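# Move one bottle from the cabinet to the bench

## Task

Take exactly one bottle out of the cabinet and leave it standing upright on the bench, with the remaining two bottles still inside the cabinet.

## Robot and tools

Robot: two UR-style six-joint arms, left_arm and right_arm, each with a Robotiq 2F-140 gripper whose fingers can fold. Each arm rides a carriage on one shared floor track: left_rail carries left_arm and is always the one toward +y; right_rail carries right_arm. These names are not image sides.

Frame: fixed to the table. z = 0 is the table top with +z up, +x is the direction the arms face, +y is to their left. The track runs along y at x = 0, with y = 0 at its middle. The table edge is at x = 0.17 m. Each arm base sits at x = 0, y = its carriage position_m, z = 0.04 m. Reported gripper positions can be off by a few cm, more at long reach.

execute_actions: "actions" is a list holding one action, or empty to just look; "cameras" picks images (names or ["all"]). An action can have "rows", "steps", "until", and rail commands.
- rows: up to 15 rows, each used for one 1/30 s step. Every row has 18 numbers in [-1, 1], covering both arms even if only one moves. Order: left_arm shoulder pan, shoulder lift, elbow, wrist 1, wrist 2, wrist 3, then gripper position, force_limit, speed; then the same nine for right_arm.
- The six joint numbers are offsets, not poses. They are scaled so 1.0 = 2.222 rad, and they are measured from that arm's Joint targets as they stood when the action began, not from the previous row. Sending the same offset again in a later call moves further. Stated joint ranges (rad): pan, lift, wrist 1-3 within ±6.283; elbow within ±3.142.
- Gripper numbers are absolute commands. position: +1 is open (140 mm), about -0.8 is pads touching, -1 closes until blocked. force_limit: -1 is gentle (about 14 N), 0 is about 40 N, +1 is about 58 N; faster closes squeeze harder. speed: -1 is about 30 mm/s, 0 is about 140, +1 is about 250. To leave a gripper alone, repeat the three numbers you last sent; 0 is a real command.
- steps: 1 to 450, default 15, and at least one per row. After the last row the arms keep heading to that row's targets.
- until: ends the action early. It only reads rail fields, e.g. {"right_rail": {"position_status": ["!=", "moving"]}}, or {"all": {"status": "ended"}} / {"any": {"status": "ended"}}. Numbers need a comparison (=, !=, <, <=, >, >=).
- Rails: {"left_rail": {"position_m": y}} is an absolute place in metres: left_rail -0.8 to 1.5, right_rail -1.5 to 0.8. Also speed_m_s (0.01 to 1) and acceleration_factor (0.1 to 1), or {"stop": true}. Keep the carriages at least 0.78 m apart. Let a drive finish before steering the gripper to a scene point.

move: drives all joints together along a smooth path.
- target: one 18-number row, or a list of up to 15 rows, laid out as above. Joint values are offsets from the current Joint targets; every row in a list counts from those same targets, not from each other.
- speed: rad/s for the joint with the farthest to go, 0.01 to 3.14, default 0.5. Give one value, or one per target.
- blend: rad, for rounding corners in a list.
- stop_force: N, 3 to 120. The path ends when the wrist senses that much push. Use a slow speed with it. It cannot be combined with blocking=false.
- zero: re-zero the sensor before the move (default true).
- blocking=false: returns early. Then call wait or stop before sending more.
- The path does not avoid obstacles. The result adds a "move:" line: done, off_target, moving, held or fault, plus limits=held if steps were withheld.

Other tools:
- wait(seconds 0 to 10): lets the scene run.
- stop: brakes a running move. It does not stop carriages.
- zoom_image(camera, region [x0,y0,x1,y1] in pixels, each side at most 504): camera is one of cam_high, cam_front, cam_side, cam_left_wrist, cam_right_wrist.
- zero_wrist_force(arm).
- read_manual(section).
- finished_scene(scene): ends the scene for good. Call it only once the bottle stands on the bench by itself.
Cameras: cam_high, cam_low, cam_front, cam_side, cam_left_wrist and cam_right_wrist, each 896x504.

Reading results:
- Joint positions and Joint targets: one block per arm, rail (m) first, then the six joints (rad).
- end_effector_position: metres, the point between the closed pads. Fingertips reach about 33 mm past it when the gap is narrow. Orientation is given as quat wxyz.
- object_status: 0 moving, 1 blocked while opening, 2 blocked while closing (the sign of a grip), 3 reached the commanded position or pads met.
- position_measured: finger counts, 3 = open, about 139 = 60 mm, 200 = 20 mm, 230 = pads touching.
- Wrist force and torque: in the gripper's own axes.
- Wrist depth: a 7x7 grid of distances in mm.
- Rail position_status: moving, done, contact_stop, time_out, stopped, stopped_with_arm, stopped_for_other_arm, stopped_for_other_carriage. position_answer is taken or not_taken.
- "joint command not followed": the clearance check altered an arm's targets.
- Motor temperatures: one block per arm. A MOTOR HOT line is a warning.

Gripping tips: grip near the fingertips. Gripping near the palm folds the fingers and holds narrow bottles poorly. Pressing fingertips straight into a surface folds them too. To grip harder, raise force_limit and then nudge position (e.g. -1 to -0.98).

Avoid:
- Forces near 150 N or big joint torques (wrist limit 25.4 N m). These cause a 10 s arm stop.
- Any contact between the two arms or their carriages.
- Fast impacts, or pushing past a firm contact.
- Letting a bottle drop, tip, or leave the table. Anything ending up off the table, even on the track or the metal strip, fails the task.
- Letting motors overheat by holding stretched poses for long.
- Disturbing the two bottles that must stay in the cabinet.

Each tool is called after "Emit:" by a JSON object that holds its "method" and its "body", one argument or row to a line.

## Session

Scene 1 done. Now scene 2: look at the new start.

Emit:
{"method": "execute_actions", "body": {
  "actions": [],
  "cameras": ["cam_front", "cam_high", "cam_side", "cam_left_wrist", "cam_right_wrist"]
}}

Scene clock: 0.00 s.
left_arm: end_effector_position=(+0.3456, +1.0201, +0.5800) position_measured=3 object_status=3 end_effector_quat_wxyz=(+0.000, +0.000, +1.000, +0.000) | right_arm: end_effector_position=(+0.3456, -1.0778, +0.5800) position_measured=3 object_status=3 end_effector_quat_wxyz=(+0.000, +0.000, +1.000, +0.000)
Joint positions: left_arm=[0.993 -0.316 -1.725 0.971 -0.816 -1.571 -0.316] | right_arm=[-1.105 -0.316 -1.725 0.971 -0.816 -1.571 -0.316]
Joint velocities: within noise
Joint torques (N m): no reading
Motor temperatures (°C): left_arm=[34 27 31 41 35 33] | right_arm=[29 33 37 38 36 40]
Wrist force (N): no reading
Wrist torque (N m): no reading
Wrist force, peak (N): no reading
Wrist depth (mm): cam_left_wrist=[- 650 - - 644 685 687 / - - - 707 - 717 725 / 731 - 745 - 719 743 797 / 760 119 773 - - 133 94 / - 110 845 827 864 - 97 / - - 827 879 925 2083 - / - 2035 2116 2083 2133 2168 -] | cam_right_wrist=[670 654 646 638 636 642 644 / 693 677 679 659 686 670 660 / 716 714 712 714 710 706 706 / 745 124 760 728 747 141 111 / - 111 792 811 794 - 101 / - 103 835 851 832 851 - / - 1759 1820 1783 1771 1759 -]
Joint targets: left_arm=[0.993 -0.316 -1.725 0.971 -0.816 -1.571 -0.316] | right_arm=[-1.105 -0.316 -1.725 0.971 -0.816 -1.571 -0.316]
Tool commands: left_gripper/position=+1.0 left_gripper/force_limit=+1.0 left_gripper/speed=+1.0 right_gripper/position=+1.0 right_gripper/force_limit=+1.0 right_gripper/speed=+1.0
left_rail: position_m=0.993 position_status=done
right_rail: position_m=-1.105 position_status=done
camera_calibration:
cam_left_wrist: T_world_to_cam=[[0.0258392, 0.998292, 0.0524007, -1.04807], [0.922028, -0.0440535, 0.384608, -0.498871], [0.38626, 0.0383769, -0.921591, 0.501455], [0, 0, 0, 1]] pos_world=[0.293362, 1.00506, 0.708926]
cam_right_wrist: T_world_to_cam=[[0.0191305, 0.999584, -0.0215825, 1.0934], [0.942729, -0.0108442, 0.333384, -0.530047], [0.333011, -0.0267243, -0.942544, 0.53928], [0, 0, 0, 1]] pos_world=[0.299187, -1.08428, 0.708603]
Images, in order (width x height): cam_high 896x504, cam_front 896x504, cam_side 896x504, cam_left_wrist 896x504, cam_right_wrist 896x504.

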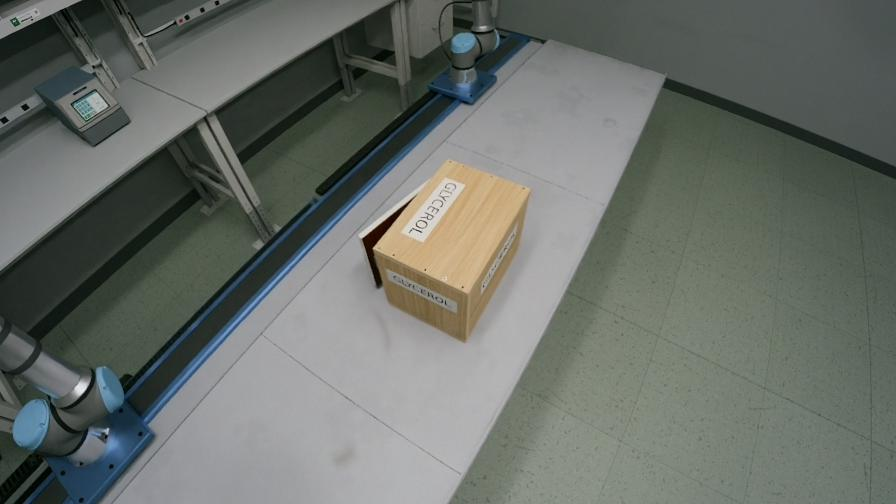

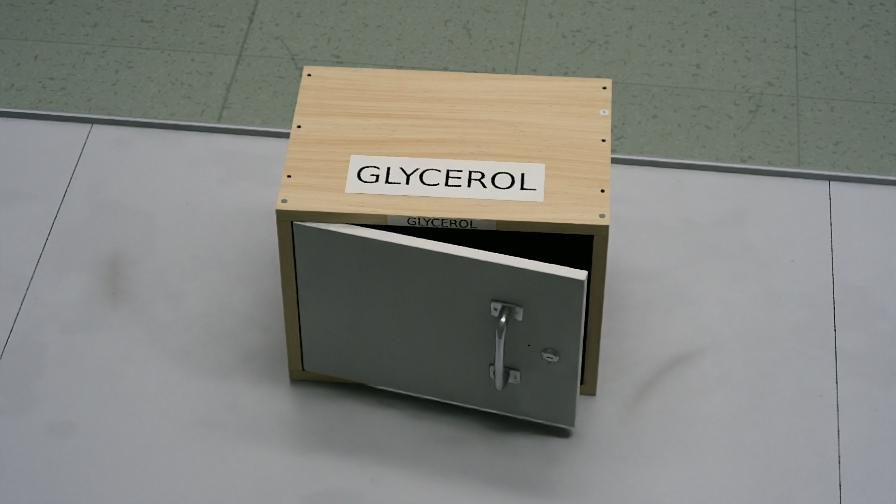

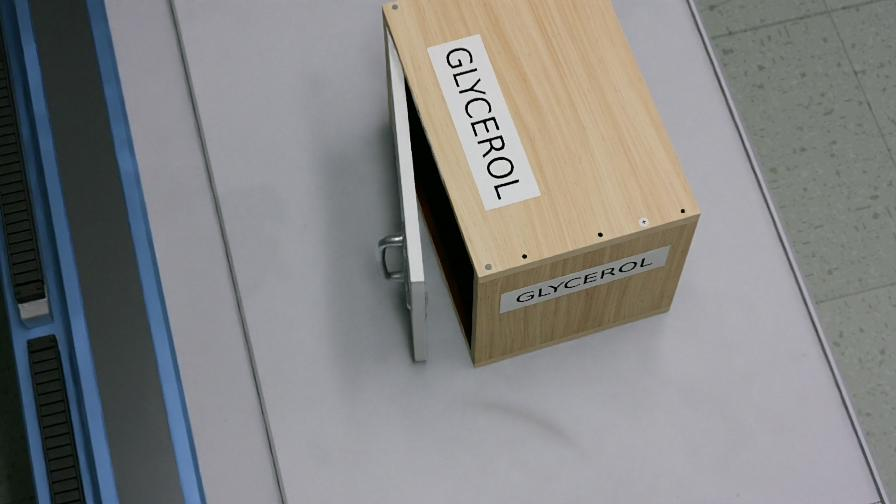

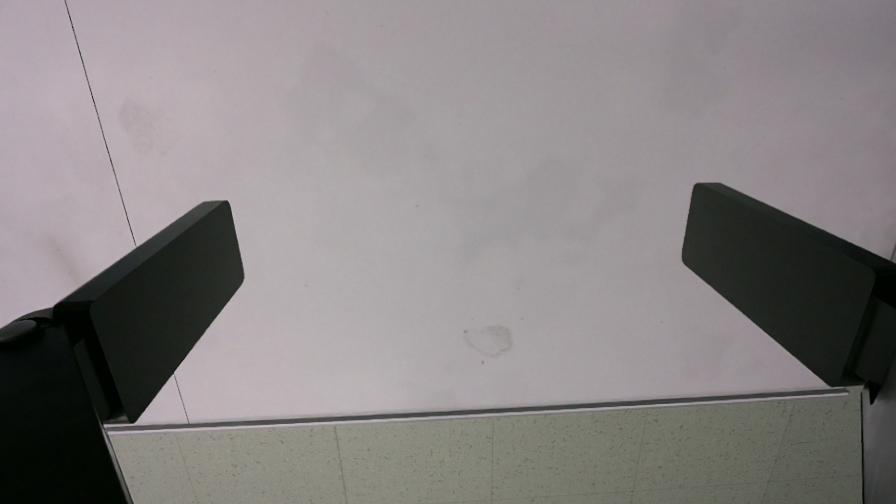

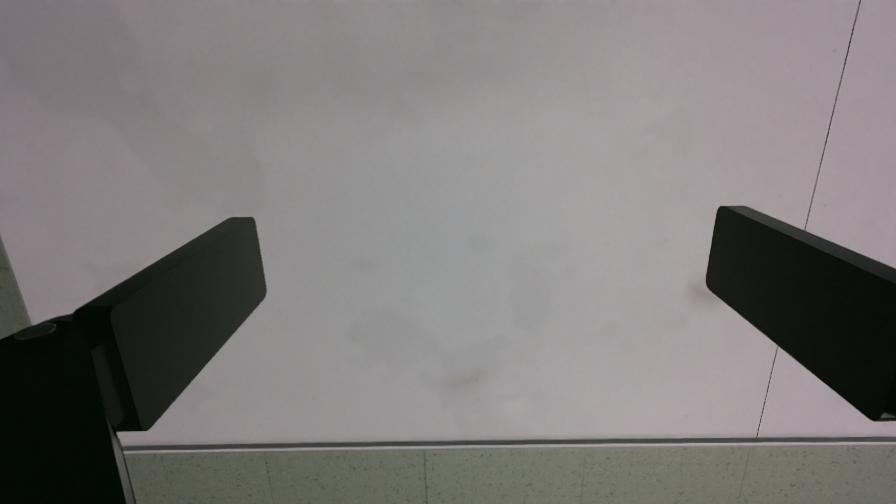

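Emit:
{"method": "zoom_image", "body": {
  "camera": "cam_front",
  "region": [440, 200, 640, 440]
}}

Emit:
{"method": "zoom_image", "body": {
  "camera": "cam_front",
  "region": [260, 190, 440, 410]
}}

Scaled by 2.100.

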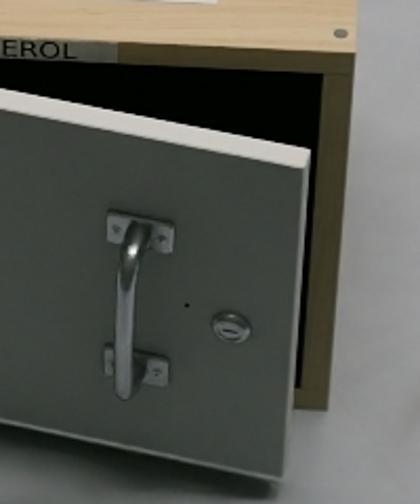

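Scaled by 2.291.

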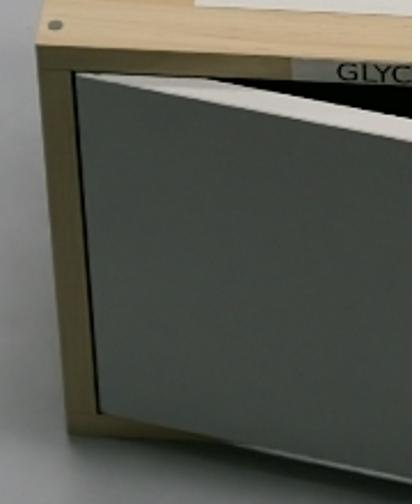

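Emit:
{"method": "execute_actions", "body": {
  "actions": [
    {"rows": [[0,0,0,0,0,0,1,1,1,0,0,0,0,0,0,-1,-0.5,-0.3]], "right_rail": {"position_m": -0.50, "speed_m_s": 0.8, "acceleration_factor": 0.8}, "steps": 150, "until": {"right_rail": {"position_status": ["!=", "moving"]}}}
  ]
}}

Emit:
{"method": "move", "body": {
  "target": [0,0,0,0,0,0,1,1,1,0.32522,0.10178,0.13962,-0.24176,0.00009,0.39905,-1,-0.5,-0.3],
  "speed": 0.8,
  "cameras": ["cam_right_wrist", "cam_front"]
}}

Scene clock: 174.83 s.
left_arm: end_effector_position=(+0.3456, +1.0201, +0.5800) position_measured=3 object_status=3 end_effector_quat_wxyz=(+0.000, +0.000, +1.000, +0.000) | right_arm: end_effector_position=(+0.3456, -0.4728, +0.5800) position_measured=232 object_status=3 end_effector_quat_wxyz=(+0.000, +0.000, +1.000, +0.000)
Joint positions: left_arm=[0.993 -0.316 -1.725 0.971 -0.816 -1.571 -0.316] | right_arm=[-0.5 -0.316 -1.725 0.971 -0.816 -1.571 -0.316]
Joint torques (N m): left_arm=[0.85 -12.46 -17.78 -2.9 0.06 0.11] | right_arm=[-0.17 -11.1 -17.38 -3 -0.05 0]
Wrist force (N): left_arm=[-0.3 0.2 0.5] | right_arm=[0.0 0.2 0.2]
Wrist torque (N m): left_arm=[0.04 0.06 0.00] | right_arm=[0.02 0.01 0.00]
Wrist force, peak (N): left_arm=[0.1 0.1 0.9] | right_arm=[0.2 1.2 0.1]
Wrist depth (mm): cam_left_wrist=[619 648 658 - 671 - - / - - - - 700 - - / - 725 729 - 727 743 - / 751 119 - 780 - 133 92 / - 109 - - 832 134 97 / - - 876 864 - 948 - / - 2035 2083 2300 2116 2099 -] | cam_right_wrist=[- 646 649 644 642 660 644 / 674 683 681 677 674 676 657 / 718 710 714 706 720 699 690 / 789 762 749 115 655 507 439 / - - 77 79 83 80 455 / 824 - - - - 73 470 / - - - - - - -]
Joint targets: left_arm=[0.993 -0.316 -1.725 0.971 -0.816 -1.571 -0.316] | right_arm=[-0.500 -0.316 -1.725 0.971 -0.816 -1.571 -0.316]
left_rail: position_m=0.993 position_status=done
right_rail: position_m=-0.500 speed_m_s=0.80 position_status=done

Scene clock: 176.77 s.
left_arm: end_effector_position=(+0.3456, +1.0201, +0.5800) position_measured=3 object_status=3 end_effector_quat_wxyz=(+0.000, +0.000, +1.000, +0.000) | right_arm: end_effector_position=(+0.4187, -0.1746, +0.4004) position_measured=232 object_status=3 end_effector_quat_wxyz=(+0.000, +0.082, +0.997, +0.000)
Joint positions: left_arm=[0.993 -0.316 -1.725 0.971 -0.816 -1.571 -0.316] | right_arm=[-0.5 0.406 -1.499 1.281 -1.353 -1.571 0.57]
Joint torques (N m): left_arm=[0.96 -12.96 -18.19 -2.55 0.17 0.14] | right_arm=[8.01 -13.81 -9.81 -4.8 0.4 2.89]
Wrist force (N): left_arm=[0.2 0.0 0.1] | right_arm=[0.6 0.4 0.3]
Wrist torque (N m): left_arm=[0.01 -0.06 0.00] | right_arm=[0.02 -0.13 -0.05]
Wrist force, peak (N): left_arm=[0.1 0.2 0.9] | right_arm=[1.2 2.6 1.0]
Wrist depth (mm): cam_left_wrist=[- - - 689 - - - / - - - 725 717 - 749 / - 694 - - - 754 - / - 129 778 794 773 133 92 / - 110 - 851 851 - 97 / - 867 891 925 948 1653 - / - 1959 - 2116 2099 2035 -] | cam_right_wrist=[485 486 484 484 482 479 478 / 510 511 506 291 253 244 325 / 537 537 533 516 507 502 235 / 567 574 558 118 242 244 242 / 593 584 77 79 83 80 255 / 626 - - - - 73 265 / - - - - - - -]
Joint targets: left_arm=[0.993 -0.316 -1.725 0.971 -0.816 -1.571 -0.316] | right_arm=[-0.500 0.407 -1.499 1.281 -1.353 -1.571 0.571]
left_rail: position_m=0.993 position_status=done
right_rail: position_m=-0.500 speed_m_s=0.80 position_status=done
move: done
camera_calibration:
cam_right_wrist: T_world_to_cam=[[0.182086, 0.983059, -0.0209855, 0.113927], [0.928084, -0.164775, 0.333931, -0.550334], [0.324816, -0.0802805, -0.942364, 0.36381], [0, 0, 0, 1]] pos_world=[0.37184, -0.173471, 0.529006]
Images, in order (width x height): cam_front 896x504, cam_right_wrist 896x504.

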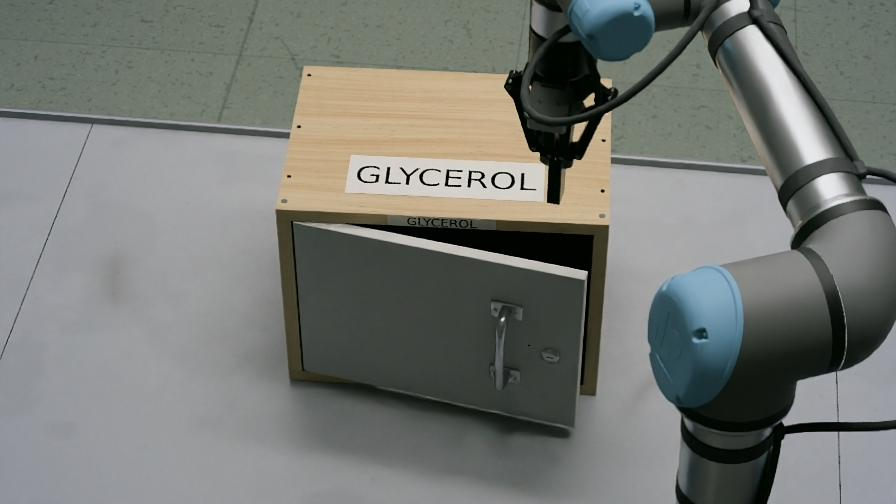

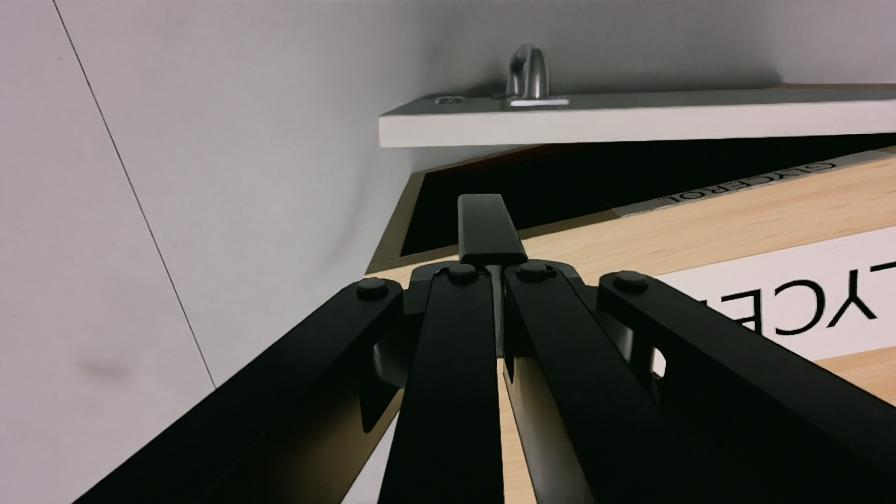

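Emit:
{"method": "execute_actions", "body": {
  "actions": [],
  "cameras": ["cam_front", "cam_right_wrist"]
}}

Scene clock: 217.73 s.
left_arm: end_effector_position=(+0.3456, +1.0201, +0.5800) position_measured=3 object_status=3 end_effector_quat_wxyz=(+0.000, +0.000, +1.000, +0.000) | right_arm: end_effector_position=(+0.4187, -0.1745, +0.4003) position_measured=232 object_status=3 end_effector_quat_wxyz=(+0.000, +0.082, +0.997, +0.000)
Joint positions: left_arm=[0.993 -0.316 -1.725 0.971 -0.816 -1.571 -0.316] | right_arm=[-0.5 0.407 -1.499 1.281 -1.353 -1.571 0.571]
Joint velocities: within noise
Joint torques (N m): left_arm=[1.29 -13.01 -17.54 -2.87 0.04 0.27] | right_arm=[6.03 -14.47 -9.62 -4.8 -0.45 2.75]
Motor temperatures (°C): left_arm=[34 27 31 41 34 33] | right_arm=[29 33 37 37 36 39]
Wrist force (N): left_arm=[-0.2 0.0 0.6] | right_arm=[0.5 0.5 0.4]
Wrist torque (N m): left_arm=[0.01 0.02 0.00] | right_arm=[0.04 -0.12 -0.05]
Wrist force, peak (N): left_arm=[0.0 0.4 0.8] | right_arm=[0.8 0.8 0.5]
Wrist depth (mm): cam_left_wrist=[- 633 - - 670 680 - / - 694 - - - - 715 / - 729 729 745 - 758 - / 739 119 - - - 133 92 / - 109 - - - - 97 / - - 897 - 2261 2099 - / - 1974 2133 2133 2116 2223 -] | cam_right_wrist=[487 486 485 484 477 482 480 / 510 510 508 292 253 243 327 / 538 535 534 515 506 503 235 / 562 564 555 118 242 243 242 / 632 588 77 79 83 80 255 / 626 - - - - 73 265 / - - - - - - -]
Joint targets: left_arm=[0.993 -0.316 -1.725 0.971 -0.816 -1.571 -0.316] | right_arm=[-0.500 0.407 -1.499 1.281 -1.353 -1.571 0.571]
Tool commands: left_gripper/position=+1.0 left_gripper/force_limit=+1.0 left_gripper/speed=+1.0 right_gripper/position=-1.0 right_gripper/force_limit=-0.5 right_gripper/speed=-0.3
left_rail: position_m=0.993 position_status=done
right_rail: position_m=-0.500 speed_m_s=0.80 position_status=done
camera_calibration:
cam_right_wrist: T_world_to_cam=[[0.182177, 0.983042, -0.0209527, 0.113791], [0.928066, -0.164872, 0.333932, -0.550202], [0.324815, -0.0802803, -0.942364, 0.363757], [0, 0, 0, 1]] pos_world=[0.37174, -0.173371, 0.528906]
Images, in order (width x height): cam_front 896x504, cam_right_wrist 896x504.

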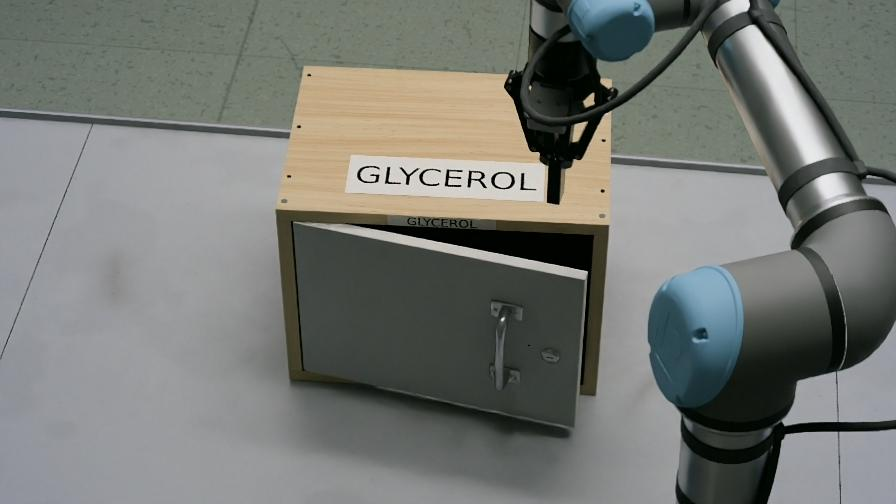

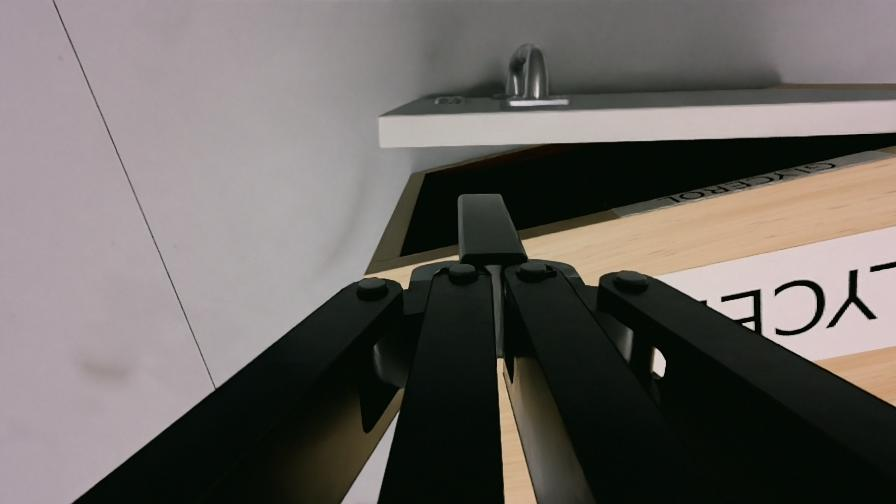

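Emit:
{"method": "move", "body": {
  "target": [
    [0,0,0,0,0,0,1,1,1,-0.00189,-0.00649,0.08804,-0.08151,0,-0.00191,-1,-0.5,-0.3],
    [0,0,0,0,0,0,1,1,1,-0.00189,-0.00419,0.15226,-0.14802,0,-0.00191,-1,-0.5,-0.3]
  ],
  "speed": [0.18, 0.09],
  "blend": [0.02, 0],
  "stop_force": 8,
  "cameras": ["cam_front"]
}}

Scene clock: 273.10 s.
left_arm: end_effector_position=(+0.3456, +1.0201, +0.5800) position_measured=3 object_status=3 end_effector_quat_wxyz=(+0.000, +0.000, +1.000, +0.000) | right_arm: end_effector_position=(+0.4227, -0.1751, +0.2723) position_measured=232 object_status=3 end_effector_quat_wxyz=(+0.000, +0.082, +0.997, +0.000)
Joint positions: left_arm=[0.993 -0.316 -1.725 0.971 -0.816 -1.571 -0.316] | right_arm=[-0.5 0.402 -1.508 1.619 -1.682 -1.571 0.566]
Joint torques (N m): left_arm=[0.42 -12.62 -18.56 -2.88 0.16 0.37] | right_arm=[-7.04 -13.27 -8.82 -5.05 -0.34 -2.69]
Wrist force (N): left_arm=[-0.1 0.0 0.5] | right_arm=[0.4 0.7 0.3]
Wrist torque (N m): left_arm=[0.01 0.01 -0.01] | right_arm=[0.11 -0.10 0.09]
Wrist force, peak (N): left_arm=[-0.2 0.5 0.9] | right_arm=[0.7 0.9 0.4]
Wrist depth (mm): cam_left_wrist=[- - 619 - 666 - - / - - - - 731 745 - / 745 733 751 741 731 142 829 / - 129 754 804 - 133 110 / - 109 - - 834 - 97 / - - - - 1989 2242 - / - 2204 2035 2051 2099 2133 -] | cam_right_wrist=[370 370 369 369 362 366 366 / 388 387 380 219 177 176 154 / 409 406 410 124 123 368 378 / 430 427 423 118 397 324 410 / 454 447 77 79 83 77 119 / 474 - - - - 73 118 / - - - - - - -]
Joint targets: left_arm=[0.993 -0.316 -1.725 0.971 -0.816 -1.571 -0.316] | right_arm=[-0.500 0.402 -1.508 1.619 -1.682 -1.571 0.566]
left_rail: position_m=0.993 position_status=done
right_rail: position_m=-0.500 speed_m_s=0.80 position_status=done
move: done
Images, in order (width x height): cam_front 896x504.

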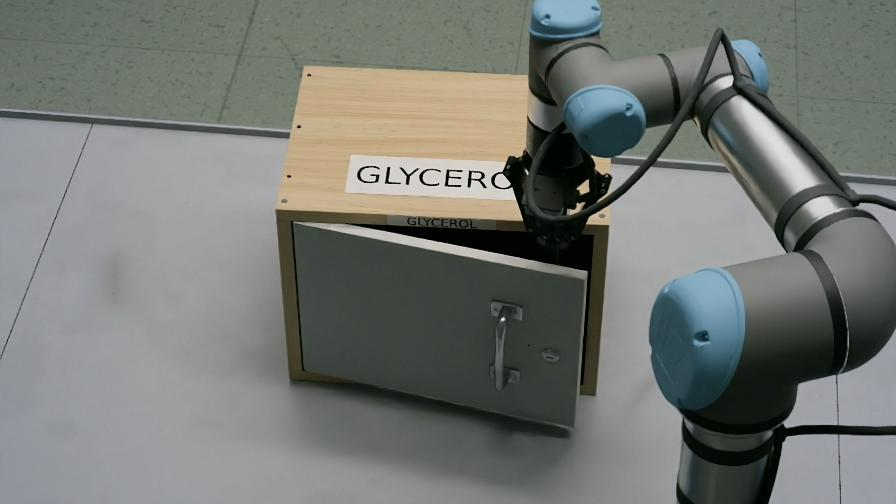

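Emit:
{"method": "move", "body": {
  "target": [
    [0,0,0,0,0,0,1,1,1,0.00369,-0.01319,0.01390,-0.00067,0,0.00367,-1,-0.5,-0.3],
    [0,0,0,0,0,0,1,1,1,0.03547,-0.05473,0.05481,-0.00013,0,0.11870,-1,-0.5,-0.3],
    [0,0,0,0,0,0,1,1,1,0.10365,-0.08569,0.08267,0.00302,0,0.30475,-1,-0.5,-0.3],
    [0,0,0,0,0,0,1,1,1,0.18799,-0.07597,0.07416,0.00180,0,0.50691,-1,-0.5,-0.3],
    [0,0,0,0,0,0,1,1,1,0.26643,-0.02880,0.02974,-0.00094,0,0.70317,-1,-0.5,-0.3],
    [0,0,0,0,0,0,1,1,1,0.32332,0.04356,-0.04879,0.00527,0,0.87788,-1,-0.5,-0.3],
    [0,0,0,0,0,0,1,1,1,0.33794,0.07777,-0.09123,0.01346,0,0.93963,-1,-0.5,-0.3]
  ],
  "speed": [0.06, 0.35, 0.6, 0.65, 0.65, 0.6, 0.25],
  "blend": [0.02, 0.05, 0.05, 0.05, 0.05, 0.05, 0],
  "stop_force": 20,
  "cameras": ["cam_front"]
}}

Scene clock: 342.23 s.
left_arm: end_effector_position=(+0.3456, +1.0201, +0.5800) position_measured=3 object_status=3 end_effector_quat_wxyz=(+0.000, +0.000, +1.000, +0.000) | right_arm: end_effector_position=(+0.1173, +0.0933, +0.2731) position_measured=232 object_status=3 end_effector_quat_wxyz=(+0.000, +0.682, +0.731, +0.000)
Joint positions: left_arm=[0.993 -0.316 -1.725 0.971 -0.816 -1.571 -0.316] | right_arm=[-0.5 1.153 -1.336 1.416 -1.652 -1.571 2.654]
Joint torques (N m): left_arm=[0.87 -12.81 -18.54 -2.71 0.14 0.46] | right_arm=[7.51 -21.85 -35.83 -1.92 0.85 2.81]
Wrist force (N): left_arm=[0.0 -0.1 0.3] | right_arm=[-2.8 1.4 -0.6]
Wrist torque (N m): left_arm=[-0.02 -0.01 -0.01] | right_arm=[0.09 0.09 -0.03]
Wrist force, peak (N): left_arm=[0.1 0.0 1.0] | right_arm=[-3.5 1.5 -0.2]
Wrist depth (mm): cam_left_wrist=[- - - - - - - / - - - 721 - 725 696 / - - 721 - - 733 - / - 120 - 797 - 133 92 / - 109 806 856 879 - 97 / - 859 915 900 2116 1945 - / - 2035 2116 2083 2116 2186 -] | cam_right_wrist=[1048 382 364 377 362 366 365 / 1070 397 379 256 190 351 326 / 1175 425 127 125 125 125 124 / 1213 1191 421 118 128 423 413 / 1285 1266 77 79 83 80 423 / 1351 - - - - 73 440 / - - - - - - -]
Joint targets: left_arm=[0.993 -0.316 -1.725 0.971 -0.816 -1.571 -0.316] | right_arm=[-0.500 1.153 -1.336 1.416 -1.652 -1.571 2.654]
left_rail: position_m=0.993 position_status=done
right_rail: position_m=-0.500 speed_m_s=0.80 position_status=done
move: done; blend cut to 0.0154 rad at target 1
Images, in order (width x height): cam_front 896x504.

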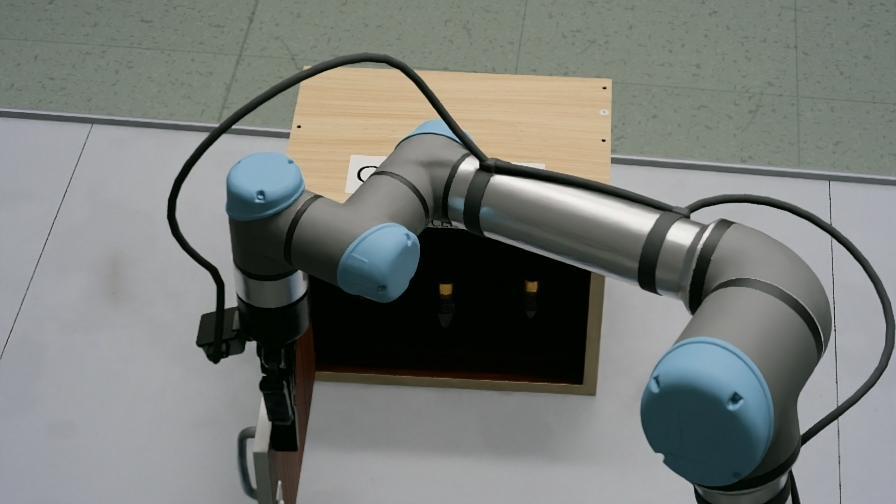

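Emit:
{"method": "zoom_image", "body": {
  "camera": "cam_front",
  "region": [280, 220, 620, 411]
}}

Scaled by 1.482.

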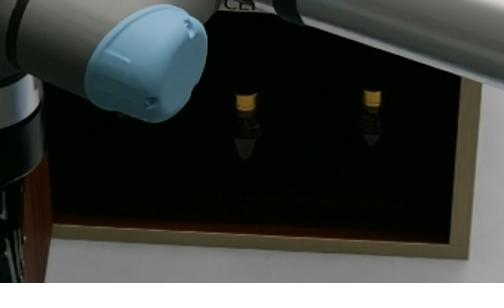

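Emit:
{"method": "move", "body": {
  "target": [
    [0,0,0,0,0,0,1,1,1,-0.02781,-0.07925,0.06062,0.01868,0,0,-1,-0.5,-0.3],
    [0,0,0,0,0,0,1,1,1,-0.92408,-0.16409,-0.59262,0.15851,0.43690,-0.99203,-1,-0.5,-0.3]
  ],
  "speed": [0.25, 0.95],
  "blend": [0.05, 0],
  "cameras": ["cam_front"]
}}

Scene clock: 490.10 s.
left_arm: end_effector_position=(+0.3456, +1.0201, +0.5800) position_measured=3 object_status=3 end_effector_quat_wxyz=(+0.000, +0.000, +1.000, +0.000) | right_arm: end_effector_position=(+0.3851, -0.3576, +1.0708) position_measured=232 object_status=3 end_effector_quat_wxyz=(+0.614, +0.210, +0.723, +0.236)
Joint positions: left_arm=[0.993 -0.316 -1.725 0.971 -0.816 -1.571 -0.316] | right_arm=[-0.5 -0.9 -1.7 0.1 -1.3 -0.6 0.45]
Joint torques (N m): left_arm=[0.18 -11.91 -18.68 -2.84 0.07 0.74] | right_arm=[-7.22 -7.35 -14 -0.27 1.9 -2.73]
Wrist force (N): left_arm=[-0.1 0.2 0.4] | right_arm=[0.1 0.4 -1.0]
Wrist torque (N m): left_arm=[0.05 0.01 0.00] | right_arm=[-0.17 -0.21 0.13]
Wrist force, peak (N): left_arm=[-0.4 0.3 0.8] | right_arm=[-2.9 1.6 -0.8]
Wrist depth (mm): cam_left_wrist=[- 653 652 - 671 - 687 / - - - 727 698 717 - / - - 731 735 756 731 773 / - 128 - 794 - 133 110 / - 127 837 - 909 - 97 / - - 891 928 864 2019 - / - 2019 2051 2099 2116 2204 -] | cam_right_wrist=[2473 3048 3799 - - - 2818 / 2880 3591 - - - - - / 3449 - - - - - - / 3744 - - 108 2675 2450 - / - - 77 79 83 77 1542 / 2595 - - - - 73 - / - - - - - - -]
Joint targets: left_arm=[0.993 -0.316 -1.725 0.971 -0.816 -1.571 -0.316] | right_arm=[-0.500 -0.900 -1.700 0.100 -1.300 -0.600 0.450]
left_rail: position_m=0.993 position_status=done
right_rail: position_m=-0.500 speed_m_s=0.80 position_status=done
move: done
Images, in order (width x height): cam_front 896x504.

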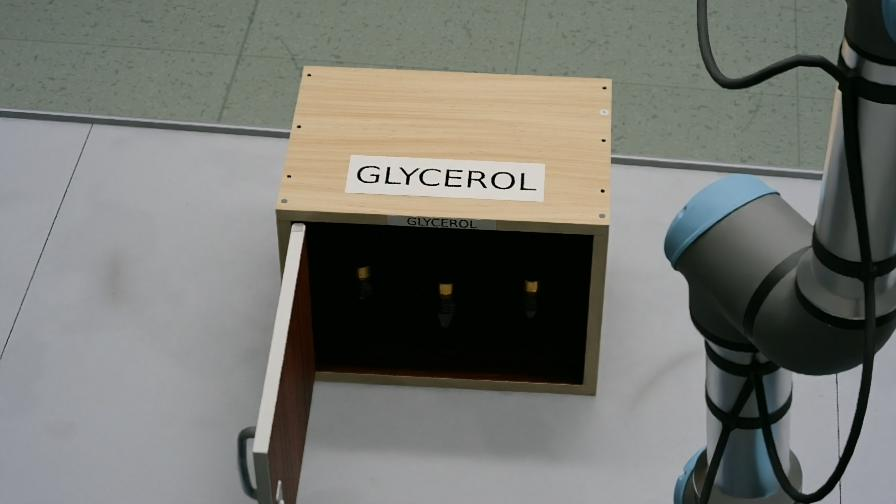

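Emit:
{"method": "move", "body": {
  "target": [
    [0,0,0,0,0,0,1,1,1,-0.13501,-0.02250,-0.91359,-0.58506,0.46355,-0.20252,0.2,-0.1,-1],
    [0,0,0,0,0,0,1,1,1,-0.13767,-0.17624,-0.91206,-0.43429,0.46247,-0.20252,0.2,-0.1,-1]
  ],
  "speed": [0.9, 0.5],
  "blend": [0.05, 0],
  "cameras": ["cam_right_wrist"]
}}

Scene clock: 500.97 s.
left_arm: end_effector_position=(+0.3456, +1.0201, +0.5800) position_measured=3 object_status=3 end_effector_quat_wxyz=(+0.000, +0.000, +1.000, +0.000) | right_arm: end_effector_position=(+0.2701, -0.0402, +0.1701) position_measured=104 object_status=3 end_effector_quat_wxyz=(+0.022, +0.707, -0.022, +0.707)
Joint positions: left_arm=[0.993 -0.316 -1.725 0.971 -0.816 -1.571 -0.316] | right_arm=[-0.5 -1.206 -2.091 -1.927 -2.265 0.428 0]
Joint torques (N m): left_arm=[1.4 -12.11 -18.85 -2.99 0.19 0.88] | right_arm=[-7.54 22.53 26.63 0.86 -1.21 -2.78]
Wrist force (N): left_arm=[0.0 0.3 0.5] | right_arm=[0.6 0.3 2.2]
Wrist torque (N m): left_arm=[0.06 -0.02 0.00] | right_arm=[0.04 -0.05 0.04]
Wrist force, peak (N): left_arm=[0.3 0.1 0.9] | right_arm=[0.4 2.6 3.3]
Wrist depth (mm): cam_left_wrist=[612 - 660 663 - - - / - 723 - 713 - - 733 / 754 700 - 737 - 141 771 / 756 119 - 790 - 134 112 / - 110 885 - - 853 97 / - - 912 1006 - 2341 - / - - 2067 2543 2099 2133 -] | cam_right_wrist=[209 365 515 527 507 326 - / 207 357 539 551 553 351 3360 / 203 349 560 579 579 358 3236 / 201 281 132 548 403 123 575 / 178 83 114 399 397 99 81 / - 75 346 354 350 - - / - - 291 288 286 - -]
Joint targets: left_arm=[0.993 -0.316 -1.725 0.971 -0.816 -1.571 -0.316] | right_arm=[-0.500 -1.206 -2.092 -1.927 -2.265 0.428 0.000]
left_rail: position_m=0.993 position_status=done
right_rail: position_m=-0.500 speed_m_s=0.80 position_status=done
move: done
camera_calibration:
cam_right_wrist: T_world_to_cam=[[-0.0412159, -0.998978, -0.0185589, -0.015722], [-0.331873, 0.0312078, -0.942808, 0.251988], [0.942423, -0.0326995, -0.33282, -0.0627077], [0, 0, 0, 1]] pos_world=[0.142077, -0.0256205, 0.216414]
Images, in order (width x height): cam_right_wrist 896x504.

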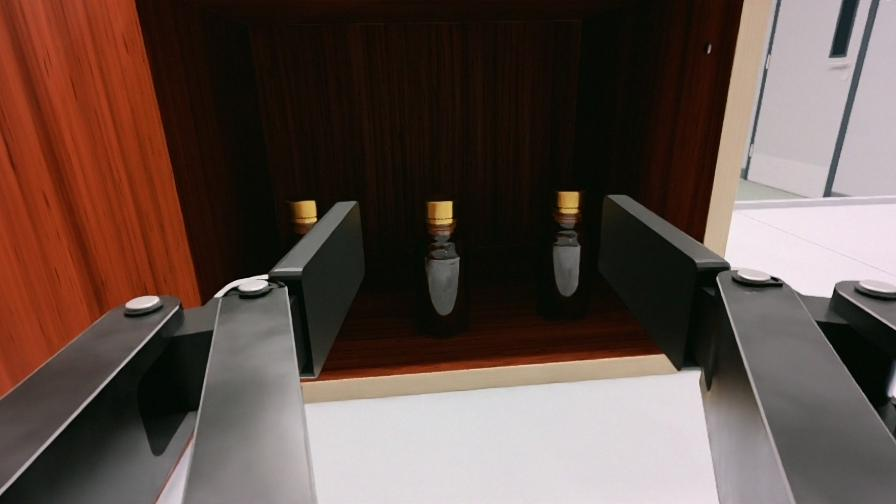

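Emit:
{"method": "zoom_image", "body": {
  "camera": "cam_right_wrist",
  "region": [386, 190, 506, 350]
}}

Emit:
{"method": "zoom_image", "body": {
  "camera": "cam_right_wrist",
  "region": [280, 180, 620, 390]
}}

Scaled by 3.150.

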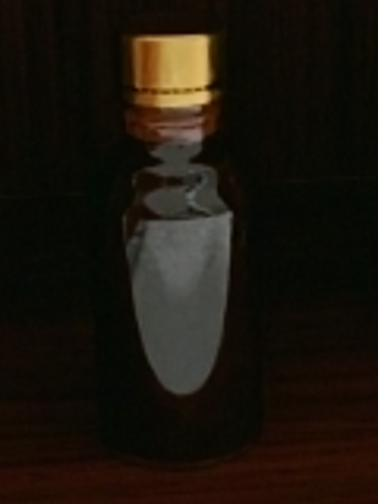

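Scaled by 1.482.

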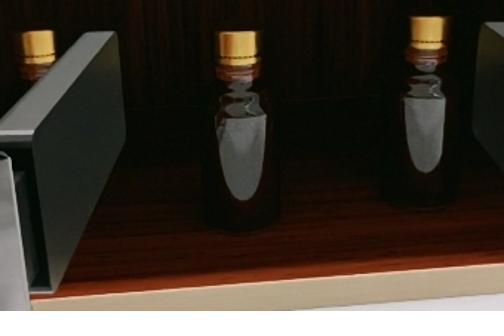

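Emit:
{"method": "move", "body": {
  "target": [
    [0,0,0,0,0,0,1,1,1,-0.07767,0.02758,-0.13564,0.59736,-0.01394,-0.47400,0.2,-0.1,-1],
    [0,0,0,0,0,0,1,1,1,-0.11463,0.00723,-0.13912,0.70679,-0.02801,-0.56614,0.2,-0.1,-1],
    [0,0,0,0,0,0,1,1,1,-0.15138,-0.02112,-0.13381,0.82668,-0.03484,-0.66948,0.2,-0.1,-1],
    [0,0,0,0,0,0,1,1,1,-0.18746,-0.05329,-0.11767,0.94128,-0.03370,-0.77442,0.2,-0.1,-1]
  ],
  "speed": [0.8, 0.5, 0.45, 0.35],
  "blend": [0.05, 0.05, 0.05, 0],
  "cameras": ["cam_right_wrist"]
}}

Scene clock: 675.37 s.
left_arm: end_effector_position=(+0.3456, +1.0201, +0.5800) position_measured=3 object_status=3 end_effector_quat_wxyz=(+0.000, +0.000, +1.000, +0.000) | right_arm: end_effector_position=(+0.4498, -0.0342, +0.0779) position_measured=104 object_status=3 end_effector_quat_wxyz=(+0.000, +0.819, +0.000, +0.573)
Joint positions: left_arm=[0.993 -0.316 -1.725 0.971 -0.816 -1.571 -0.316] | right_arm=[-0.5 -1.622 -2.21 -2.188 -0.174 0.353 -1.72]
Joint torques (N m): left_arm=[1.46 -11.59 -19.47 -2.76 0.24 0.76] | right_arm=[-7.14 25.3 22.35 5.34 -1.1 -2.6]
Wrist force (N): left_arm=[-0.2 0.1 0.4] | right_arm=[0.6 0.5 1.5]
Wrist torque (N m): left_arm=[0.02 0.03 0.00] | right_arm=[0.08 -0.01 0.05]
Wrist force, peak (N): left_arm=[0.1 0.0 1.0] | right_arm=[0.8 0.3 2.1]
Wrist depth (mm): cam_left_wrist=[- - 655 - - 668 - / - - 691 739 - - - / 707 729 735 758 - 737 751 / 754 129 - 832 - 133 94 / - 140 787 - - - 97 / - 845 - - 2300 2019 - / - 2035 2035 2067 2186 2186 -] | cam_right_wrist=[228 173 348 152 355 347 210 / 227 181 368 164 363 189 220 / 224 198 280 176 285 199 232 / 221 227 155 201 218 126 224 / 201 83 113 201 198 99 81 / - 75 180 179 181 - - / - - 172 171 171 - -]
Joint targets: left_arm=[0.993 -0.316 -1.725 0.971 -0.816 -1.571 -0.316] | right_arm=[-0.500 -1.622 -2.210 -2.188 -0.174 0.353 -1.721]
left_rail: position_m=0.993 position_status=done
right_rail: position_m=-0.500 speed_m_s=0.80 position_status=done
move: done
camera_calibration:
cam_right_wrist: T_world_to_cam=[[0.0138202, -0.999597, -0.0247828, -0.0282756], [-0.635914, 0.0103404, -0.77169, 0.347294], [0.771636, 0.0264247, -0.635515, -0.160141], [0, 0, 0, 1]] pos_world=[0.344811, -0.0276237, 0.16553]
Images, in order (width x height): cam_right_wrist 896x504.

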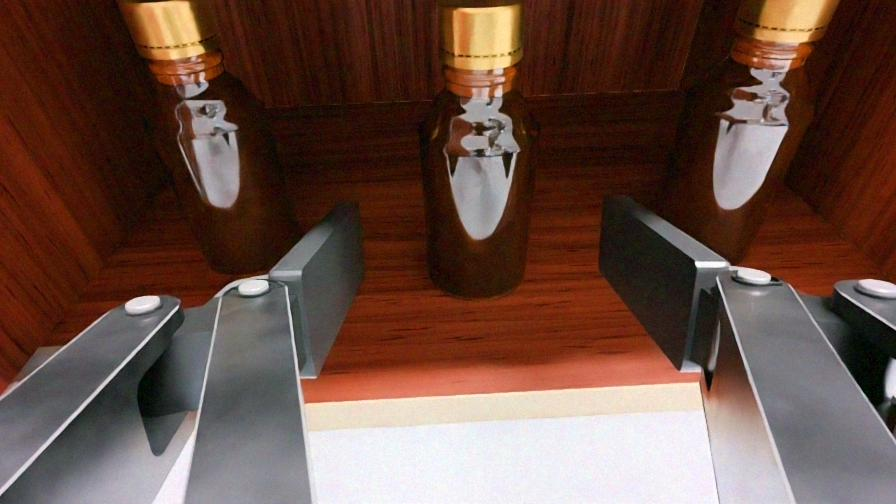

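Emit:
{"method": "zoom_image", "body": {
  "camera": "cam_right_wrist",
  "region": [400, 0, 560, 310]
}}

Scaled by 1.626.

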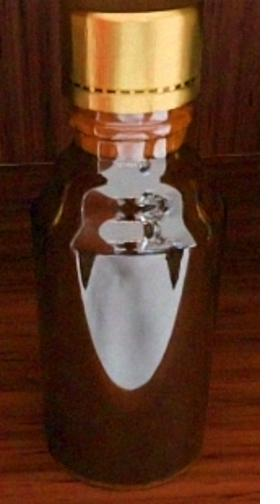

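Emit:
{"method": "move", "body": {
  "target": [0,0,0,0,0,0,1,1,1,-0.04025,-0.03426,0.02798,0.10879,0.01022,-0.10962,0.2,-0.1,-1],
  "speed": 0.22,
  "stop_force": 5,
  "cameras": ["cam_right_wrist"]
}}

Scene clock: 745.33 s.
left_arm: end_effector_position=(+0.3456, +1.0201, +0.5800) position_measured=3 object_status=3 end_effector_quat_wxyz=(+0.000, +0.000, +1.000, +0.000) | right_arm: end_effector_position=(+0.4928, -0.0359, +0.0779) position_measured=104 object_status=3 end_effector_quat_wxyz=(+0.000, +0.819, +0.000, +0.573)
Joint positions: left_arm=[0.993 -0.316 -1.725 0.971 -0.816 -1.571 -0.316] | right_arm=[-0.5 -1.712 -2.286 -2.126 0.068 0.376 -1.964]
Joint torques (N m): left_arm=[1.28 -11.62 -19.97 -2.82 0.19 1.03] | right_arm=[-5.97 27.48 23.07 5.37 -0.9 -2.69]
Wrist force (N): left_arm=[0.0 0.0 0.4] | right_arm=[0.7 0.1 1.6]
Wrist torque (N m): left_arm=[0.00 -0.02 0.00] | right_arm=[0.01 -0.06 0.05]
Wrist force, peak (N): left_arm=[0.2 0.3 0.9] | right_arm=[0.9 0.2 2.1]
Wrist depth (mm): cam_left_wrist=[- - 673 - - - - / 675 - - - - - - / 702 725 - 819 - - 767 / - 129 - 797 - 133 94 / - 109 - - 870 867 97 / - - 897 - 918 2383 - / - 1876 2099 2133 - 2223 -] | cam_right_wrist=[131 302 308 301 310 314 131 / 135 323 338 122 340 336 143 / 150 156 293 131 273 260 146 / 215 166 155 138 152 126 162 / 204 83 113 161 192 99 81 / - 75 175 173 172 - - / - - 154 153 152 - -]
Joint targets: left_arm=[0.993 -0.316 -1.725 0.971 -0.816 -1.571 -0.316] | right_arm=[-0.500 -1.712 -2.286 -2.126 0.068 0.376 -1.964]
left_rail: position_m=0.993 position_status=done
right_rail: position_m=-0.500 speed_m_s=0.80 position_status=done
move: done
camera_calibration:
cam_right_wrist: T_world_to_cam=[[0.0138183, -0.999597, -0.0247851, -0.0306694], [-0.635914, 0.0103434, -0.77169, 0.37472], [0.771636, 0.0264247, -0.635515, -0.193351], [0, 0, 0, 1]] pos_world=[0.387911, -0.0294237, 0.16553]
Images, in order (width x height): cam_right_wrist 896x504.

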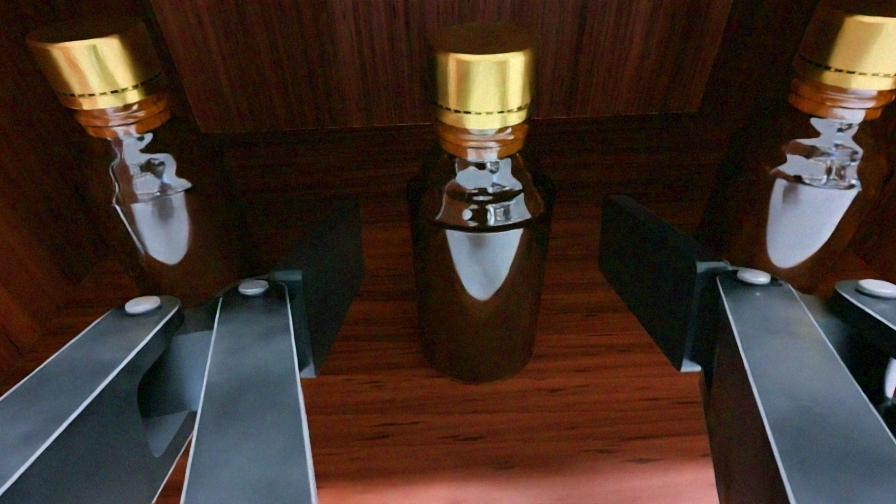

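Emit:
{"method": "execute_actions", "body": {
  "actions": [
    {"rows": [[0,0,0,0,0,0,1,1,1,0,0,0,0,0,0,-1,-0.1,-1]], "steps": 75}
  ]
}}

Scene clock: 754.87 s.
left_arm: end_effector_position=(+0.3456, +1.0201, +0.5800) position_measured=3 object_status=3 end_effector_quat_wxyz=(+0.000, +0.000, +1.000, +0.000) | right_arm: end_effector_position=(+0.4929, -0.0359, +0.0779) position_measured=162 object_status=2 end_effector_quat_wxyz=(+0.000, +0.819, +0.000, +0.573)
Joint positions: left_arm=[0.993 -0.316 -1.725 0.971 -0.816 -1.571 -0.316] | right_arm=[-0.5 -1.712 -2.286 -2.126 0.068 0.376 -1.964]
Joint torques (N m): left_arm=[1 -11.18 -19.93 -2.78 0.03 1.09] | right_arm=[-4.79 27.27 14.69 1.3 -1.84 -2.63]
Wrist force (N): left_arm=[-0.2 -0.2 0.4] | right_arm=[4.1 0.0 -0.7]
Wrist torque (N m): left_arm=[-0.04 0.03 -0.01] | right_arm=[0.11 -0.12 0.15]
Wrist force, peak (N): left_arm=[0.1 0.0 0.9] | right_arm=[5.0 0.1 -0.7]
Wrist depth (mm): cam_left_wrist=[665 - 655 - - - - / 682 - 700 705 - - - / - - 754 - - - 785 / - 129 760 - - 134 92 / - 109 - 827 848 862 97 / - - 935 909 2051 2099 - / - 2116 2223 2067 2133 2204 -] | cam_right_wrist=[131 300 309 301 309 313 132 / 136 323 337 121 338 337 143 / 150 156 293 131 273 259 146 / 215 167 239 138 135 172 165 / 206 78 86 158 150 89 78 / - 68 - 173 173 - 71 / - - - 153 153 - 68]
Joint targets: left_arm=[0.993 -0.316 -1.725 0.971 -0.816 -1.571 -0.316] | right_arm=[-0.500 -1.712 -2.286 -2.126 0.068 0.376 -1.964]
left_rail: position_m=0.993 position_status=done
right_rail: position_m=-0.500 speed_m_s=0.80 position_status=done

Emit:
{"method": "move", "body": {
  "target": [0,0,0,0,0,0,1,1,1,0,0.01778,-0.00221,-0.01557,0,0,-1,-0.1,-1],
  "speed": 0.06,
  "cameras": ["cam_right_wrist"]
}}

Scene clock: 800.53 s.
left_arm: end_effector_position=(+0.3456, +1.0201, +0.5800) position_measured=3 object_status=3 end_effector_quat_wxyz=(+0.000, +0.000, +1.000, +0.000) | right_arm: end_effector_position=(+0.4929, -0.0359, +0.0928) position_measured=162 object_status=2 end_effector_quat_wxyz=(+0.000, +0.819, +0.000, +0.573)
Joint positions: left_arm=[0.993 -0.316 -1.725 0.971 -0.816 -1.571 -0.316] | right_arm=[-0.5 -1.712 -2.247 -2.131 0.034 0.376 -1.964]
Joint torques (N m): left_arm=[0.56 -11.52 -20.14 -2.81 0.31 1.13] | right_arm=[-1.51 53.78 -0.83 1.62 -2.52 -2.7]
Wrist force (N): left_arm=[-0.1 0.1 0.3] | right_arm=[-2.1 -0.1 2.4]
Wrist torque (N m): left_arm=[0.03 0.02 0.00] | right_arm=[0.00 -0.03 0.06]
Wrist force, peak (N): left_arm=[0.3 0.6 0.6] | right_arm=[5.0 0.1 -1.0]
Wrist depth (mm): cam_left_wrist=[644 - 671 - - 682 682 / - - 705 696 703 717 735 / - - - - 762 142 780 / - 119 - 790 802 134 92 / - 110 853 - - - 97 / - 853 918 918 - 2083 - / - 2083 1903 2099 2151 2449 -] | cam_right_wrist=[234 301 309 302 311 314 215 / 139 324 339 121 348 344 140 / 209 161 322 131 300 285 152 / 215 162 263 138 135 172 166 / 219 78 86 158 150 89 80 / - 68 - 186 190 - 71 / - - - 168 167 - 68]
Joint targets: left_arm=[0.993 -0.316 -1.725 0.971 -0.816 -1.571 -0.316] | right_arm=[-0.500 -1.712 -2.247 -2.131 0.034 0.376 -1.964]
left_rail: position_m=0.993 position_status=done
right_rail: position_m=-0.500 speed_m_s=0.80 position_status=done
move: done
camera_calibration:
cam_right_wrist: T_world_to_cam=[[0.0138183, -0.999597, -0.0247851, -0.0303001], [-0.635914, 0.0103434, -0.77169, 0.386218], [0.771636, 0.0264247, -0.635515, -0.183882], [0, 0, 0, 1]] pos_world=[0.387911, -0.0294237, 0.18043]
Images, in order (width x height): cam_right_wrist 896x504.

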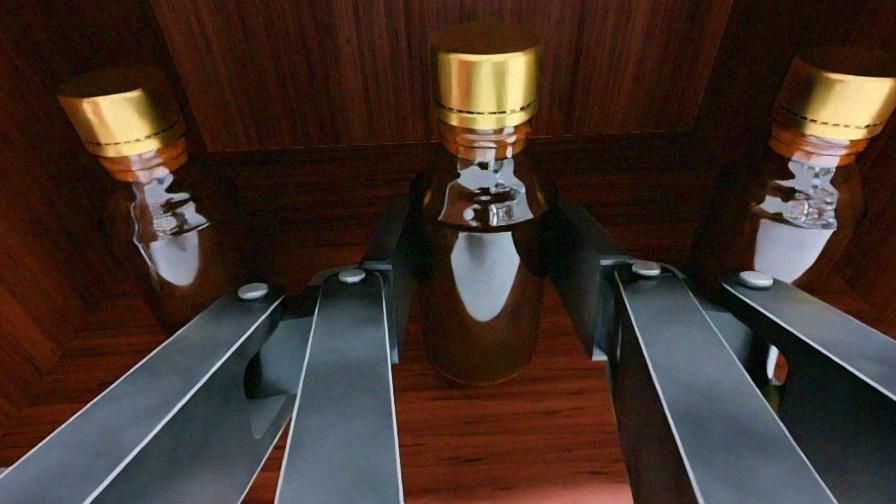

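Emit:
{"method": "move", "body": {
  "target": [
    [0,0,0,0,0,0,1,1,1,0.04025,0.03491,-0.02698,-0.11043,-0.01022,0.10962,-1,-0.1,-1],
    [0,0,0,0,0,0,1,1,1,0.07632,0.06729,-0.04205,-0.22633,-0.01135,0.21456,-1,-0.1,-1],
    [0,0,0,0,0,0,1,1,1,0.11307,0.09540,-0.04628,-0.34705,-0.00452,0.31790,-1,-0.1,-1],
    [0,0,0,0,0,0,1,1,1,0.15004,0.11516,-0.04191,-0.45678,0.00955,0.41004,-1,-0.1,-1]
  ],
  "speed": [0.4, 0.5, 0.5, 0.5],
  "blend": [0.05, 0.05, 0.05, 0],
  "cameras": ["cam_front"]
}}

Scene clock: 812.17 s.
left_arm: end_effector_position=(+0.3456, +1.0201, +0.5800) position_measured=3 object_status=3 end_effector_quat_wxyz=(+0.000, +0.000, +1.000, +0.000) | right_arm: end_effector_position=(+0.3375, -0.0342, +0.0930) position_measured=162 object_status=2 end_effector_quat_wxyz=(+0.000, +0.819, +0.000, +0.574)
Joint positions: left_arm=[0.993 -0.316 -1.725 0.971 -0.816 -1.571 -0.316] | right_arm=[-0.5 -1.379 -1.991 -2.224 -0.981 0.397 -1.054]
Joint torques (N m): left_arm=[0.86 -10.32 -19.65 -2.93 0.19 1.29] | right_arm=[7.16 46.11 26.62 0.35 -1.45 2.78]
Wrist force (N): left_arm=[-0.1 -0.1 0.3] | right_arm=[-2.2 0.2 2.1]
Wrist torque (N m): left_arm=[-0.02 0.01 0.00] | right_arm=[0.03 -0.02 -0.09]
Wrist force, peak (N): left_arm=[0.0 0.0 0.9] | right_arm=[-2.1 0.4 3.1]
Wrist depth (mm): cam_left_wrist=[- 665 - 653 - - - / - - 723 - - - - / 707 - - - - - - / - 128 - - - 133 110 / - 128 - - - 135 97 / - - - - - 935 - / - 2035 2204 2133 2300 2223 -] | cam_right_wrist=[223 304 438 441 449 312 243 / 195 318 369 121 323 318 246 / 193 299 316 131 301 307 272 / 200 273 273 138 135 274 278 / 189 78 86 157 150 89 80 / - 68 - 206 211 - 71 / - - - 187 186 - 68]
Joint targets: left_arm=[0.993 -0.316 -1.725 0.971 -0.816 -1.571 -0.316] | right_arm=[-0.500 -1.378 -1.991 -2.224 -0.981 0.397 -1.053]
left_rail: position_m=0.993 position_status=done
right_rail: position_m=-0.500 speed_m_s=0.80 position_status=done
move: done
Images, in order (width x height): cam_front 896x504.

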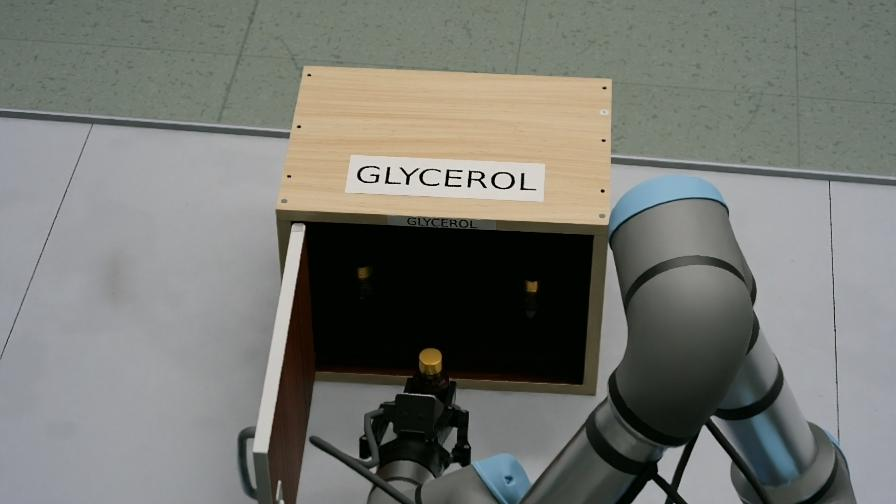

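Emit:
{"method": "execute_actions", "body": {
  "actions": [
    {"right_rail": {"position_m": -0.82, "speed_m_s": 0.4, "acceleration_factor": 0.5}, "steps": 150, "until": {"right_rail": {"position_status": ["!=", "moving"]}}}
  ]
}}

Scene clock: 826.53 s.
left_arm: end_effector_position=(+0.3456, +1.0201, +0.5800) position_measured=3 object_status=3 end_effector_quat_wxyz=(+0.000, +0.000, +1.000, +0.000) | right_arm: end_effector_position=(+0.3374, -0.3542, +0.0930) position_measured=162 object_status=2 end_effector_quat_wxyz=(+0.000, +0.819, +0.000, +0.574)
Joint positions: left_arm=[0.993 -0.316 -1.725 0.971 -0.816 -1.571 -0.316] | right_arm=[-0.82 -1.378 -1.991 -2.224 -0.981 0.397 -1.053]
Joint torques (N m): left_arm=[0.28 -11.01 -20.55 -2.85 0.31 1.4] | right_arm=[-1.86 41.72 9.31 1.64 -2.2 2.77]
Wrist force (N): left_arm=[-0.1 0.2 0.8] | right_arm=[-2.2 0.4 2.3]
Wrist torque (N m): left_arm=[0.04 0.00 0.00] | right_arm=[0.06 0.00 -0.08]
Wrist force, peak (N): left_arm=[0.2 -0.2 0.8] | right_arm=[-2.6 0.0 2.4]
Wrist depth (mm): cam_left_wrist=[631 - - - 707 - 735 / - - - 776 719 769 - / - - - - - 764 - / - 119 - - - 133 92 / - 110 - - - - 97 / - 856 - 928 - - - / - 2067 1959 2083 1931 2168 -] | cam_right_wrist=[441 218 432 639 575 592 545 / 403 254 410 121 442 435 430 / 331 308 342 130 333 343 337 / 282 283 288 138 135 282 280 / 257 78 86 157 150 89 80 / - 68 - 206 211 - 71 / - - - 187 186 - 68]
Joint targets: left_arm=[0.993 -0.316 -1.725 0.971 -0.816 -1.571 -0.316] | right_arm=[-0.820 -1.378 -1.991 -2.224 -0.981 0.397 -1.053]
Tool commands: left_gripper/position=+1.0 left_gripper/force_limit=+1.0 left_gripper/speed=+1.0 right_gripper/position=-1.0 right_gripper/force_limit=-0.1 right_gripper/speed=-1.0
left_rail: position_m=0.993 position_status=done
right_rail: position_m=-0.820 speed_m_s=0.40 position_status=done


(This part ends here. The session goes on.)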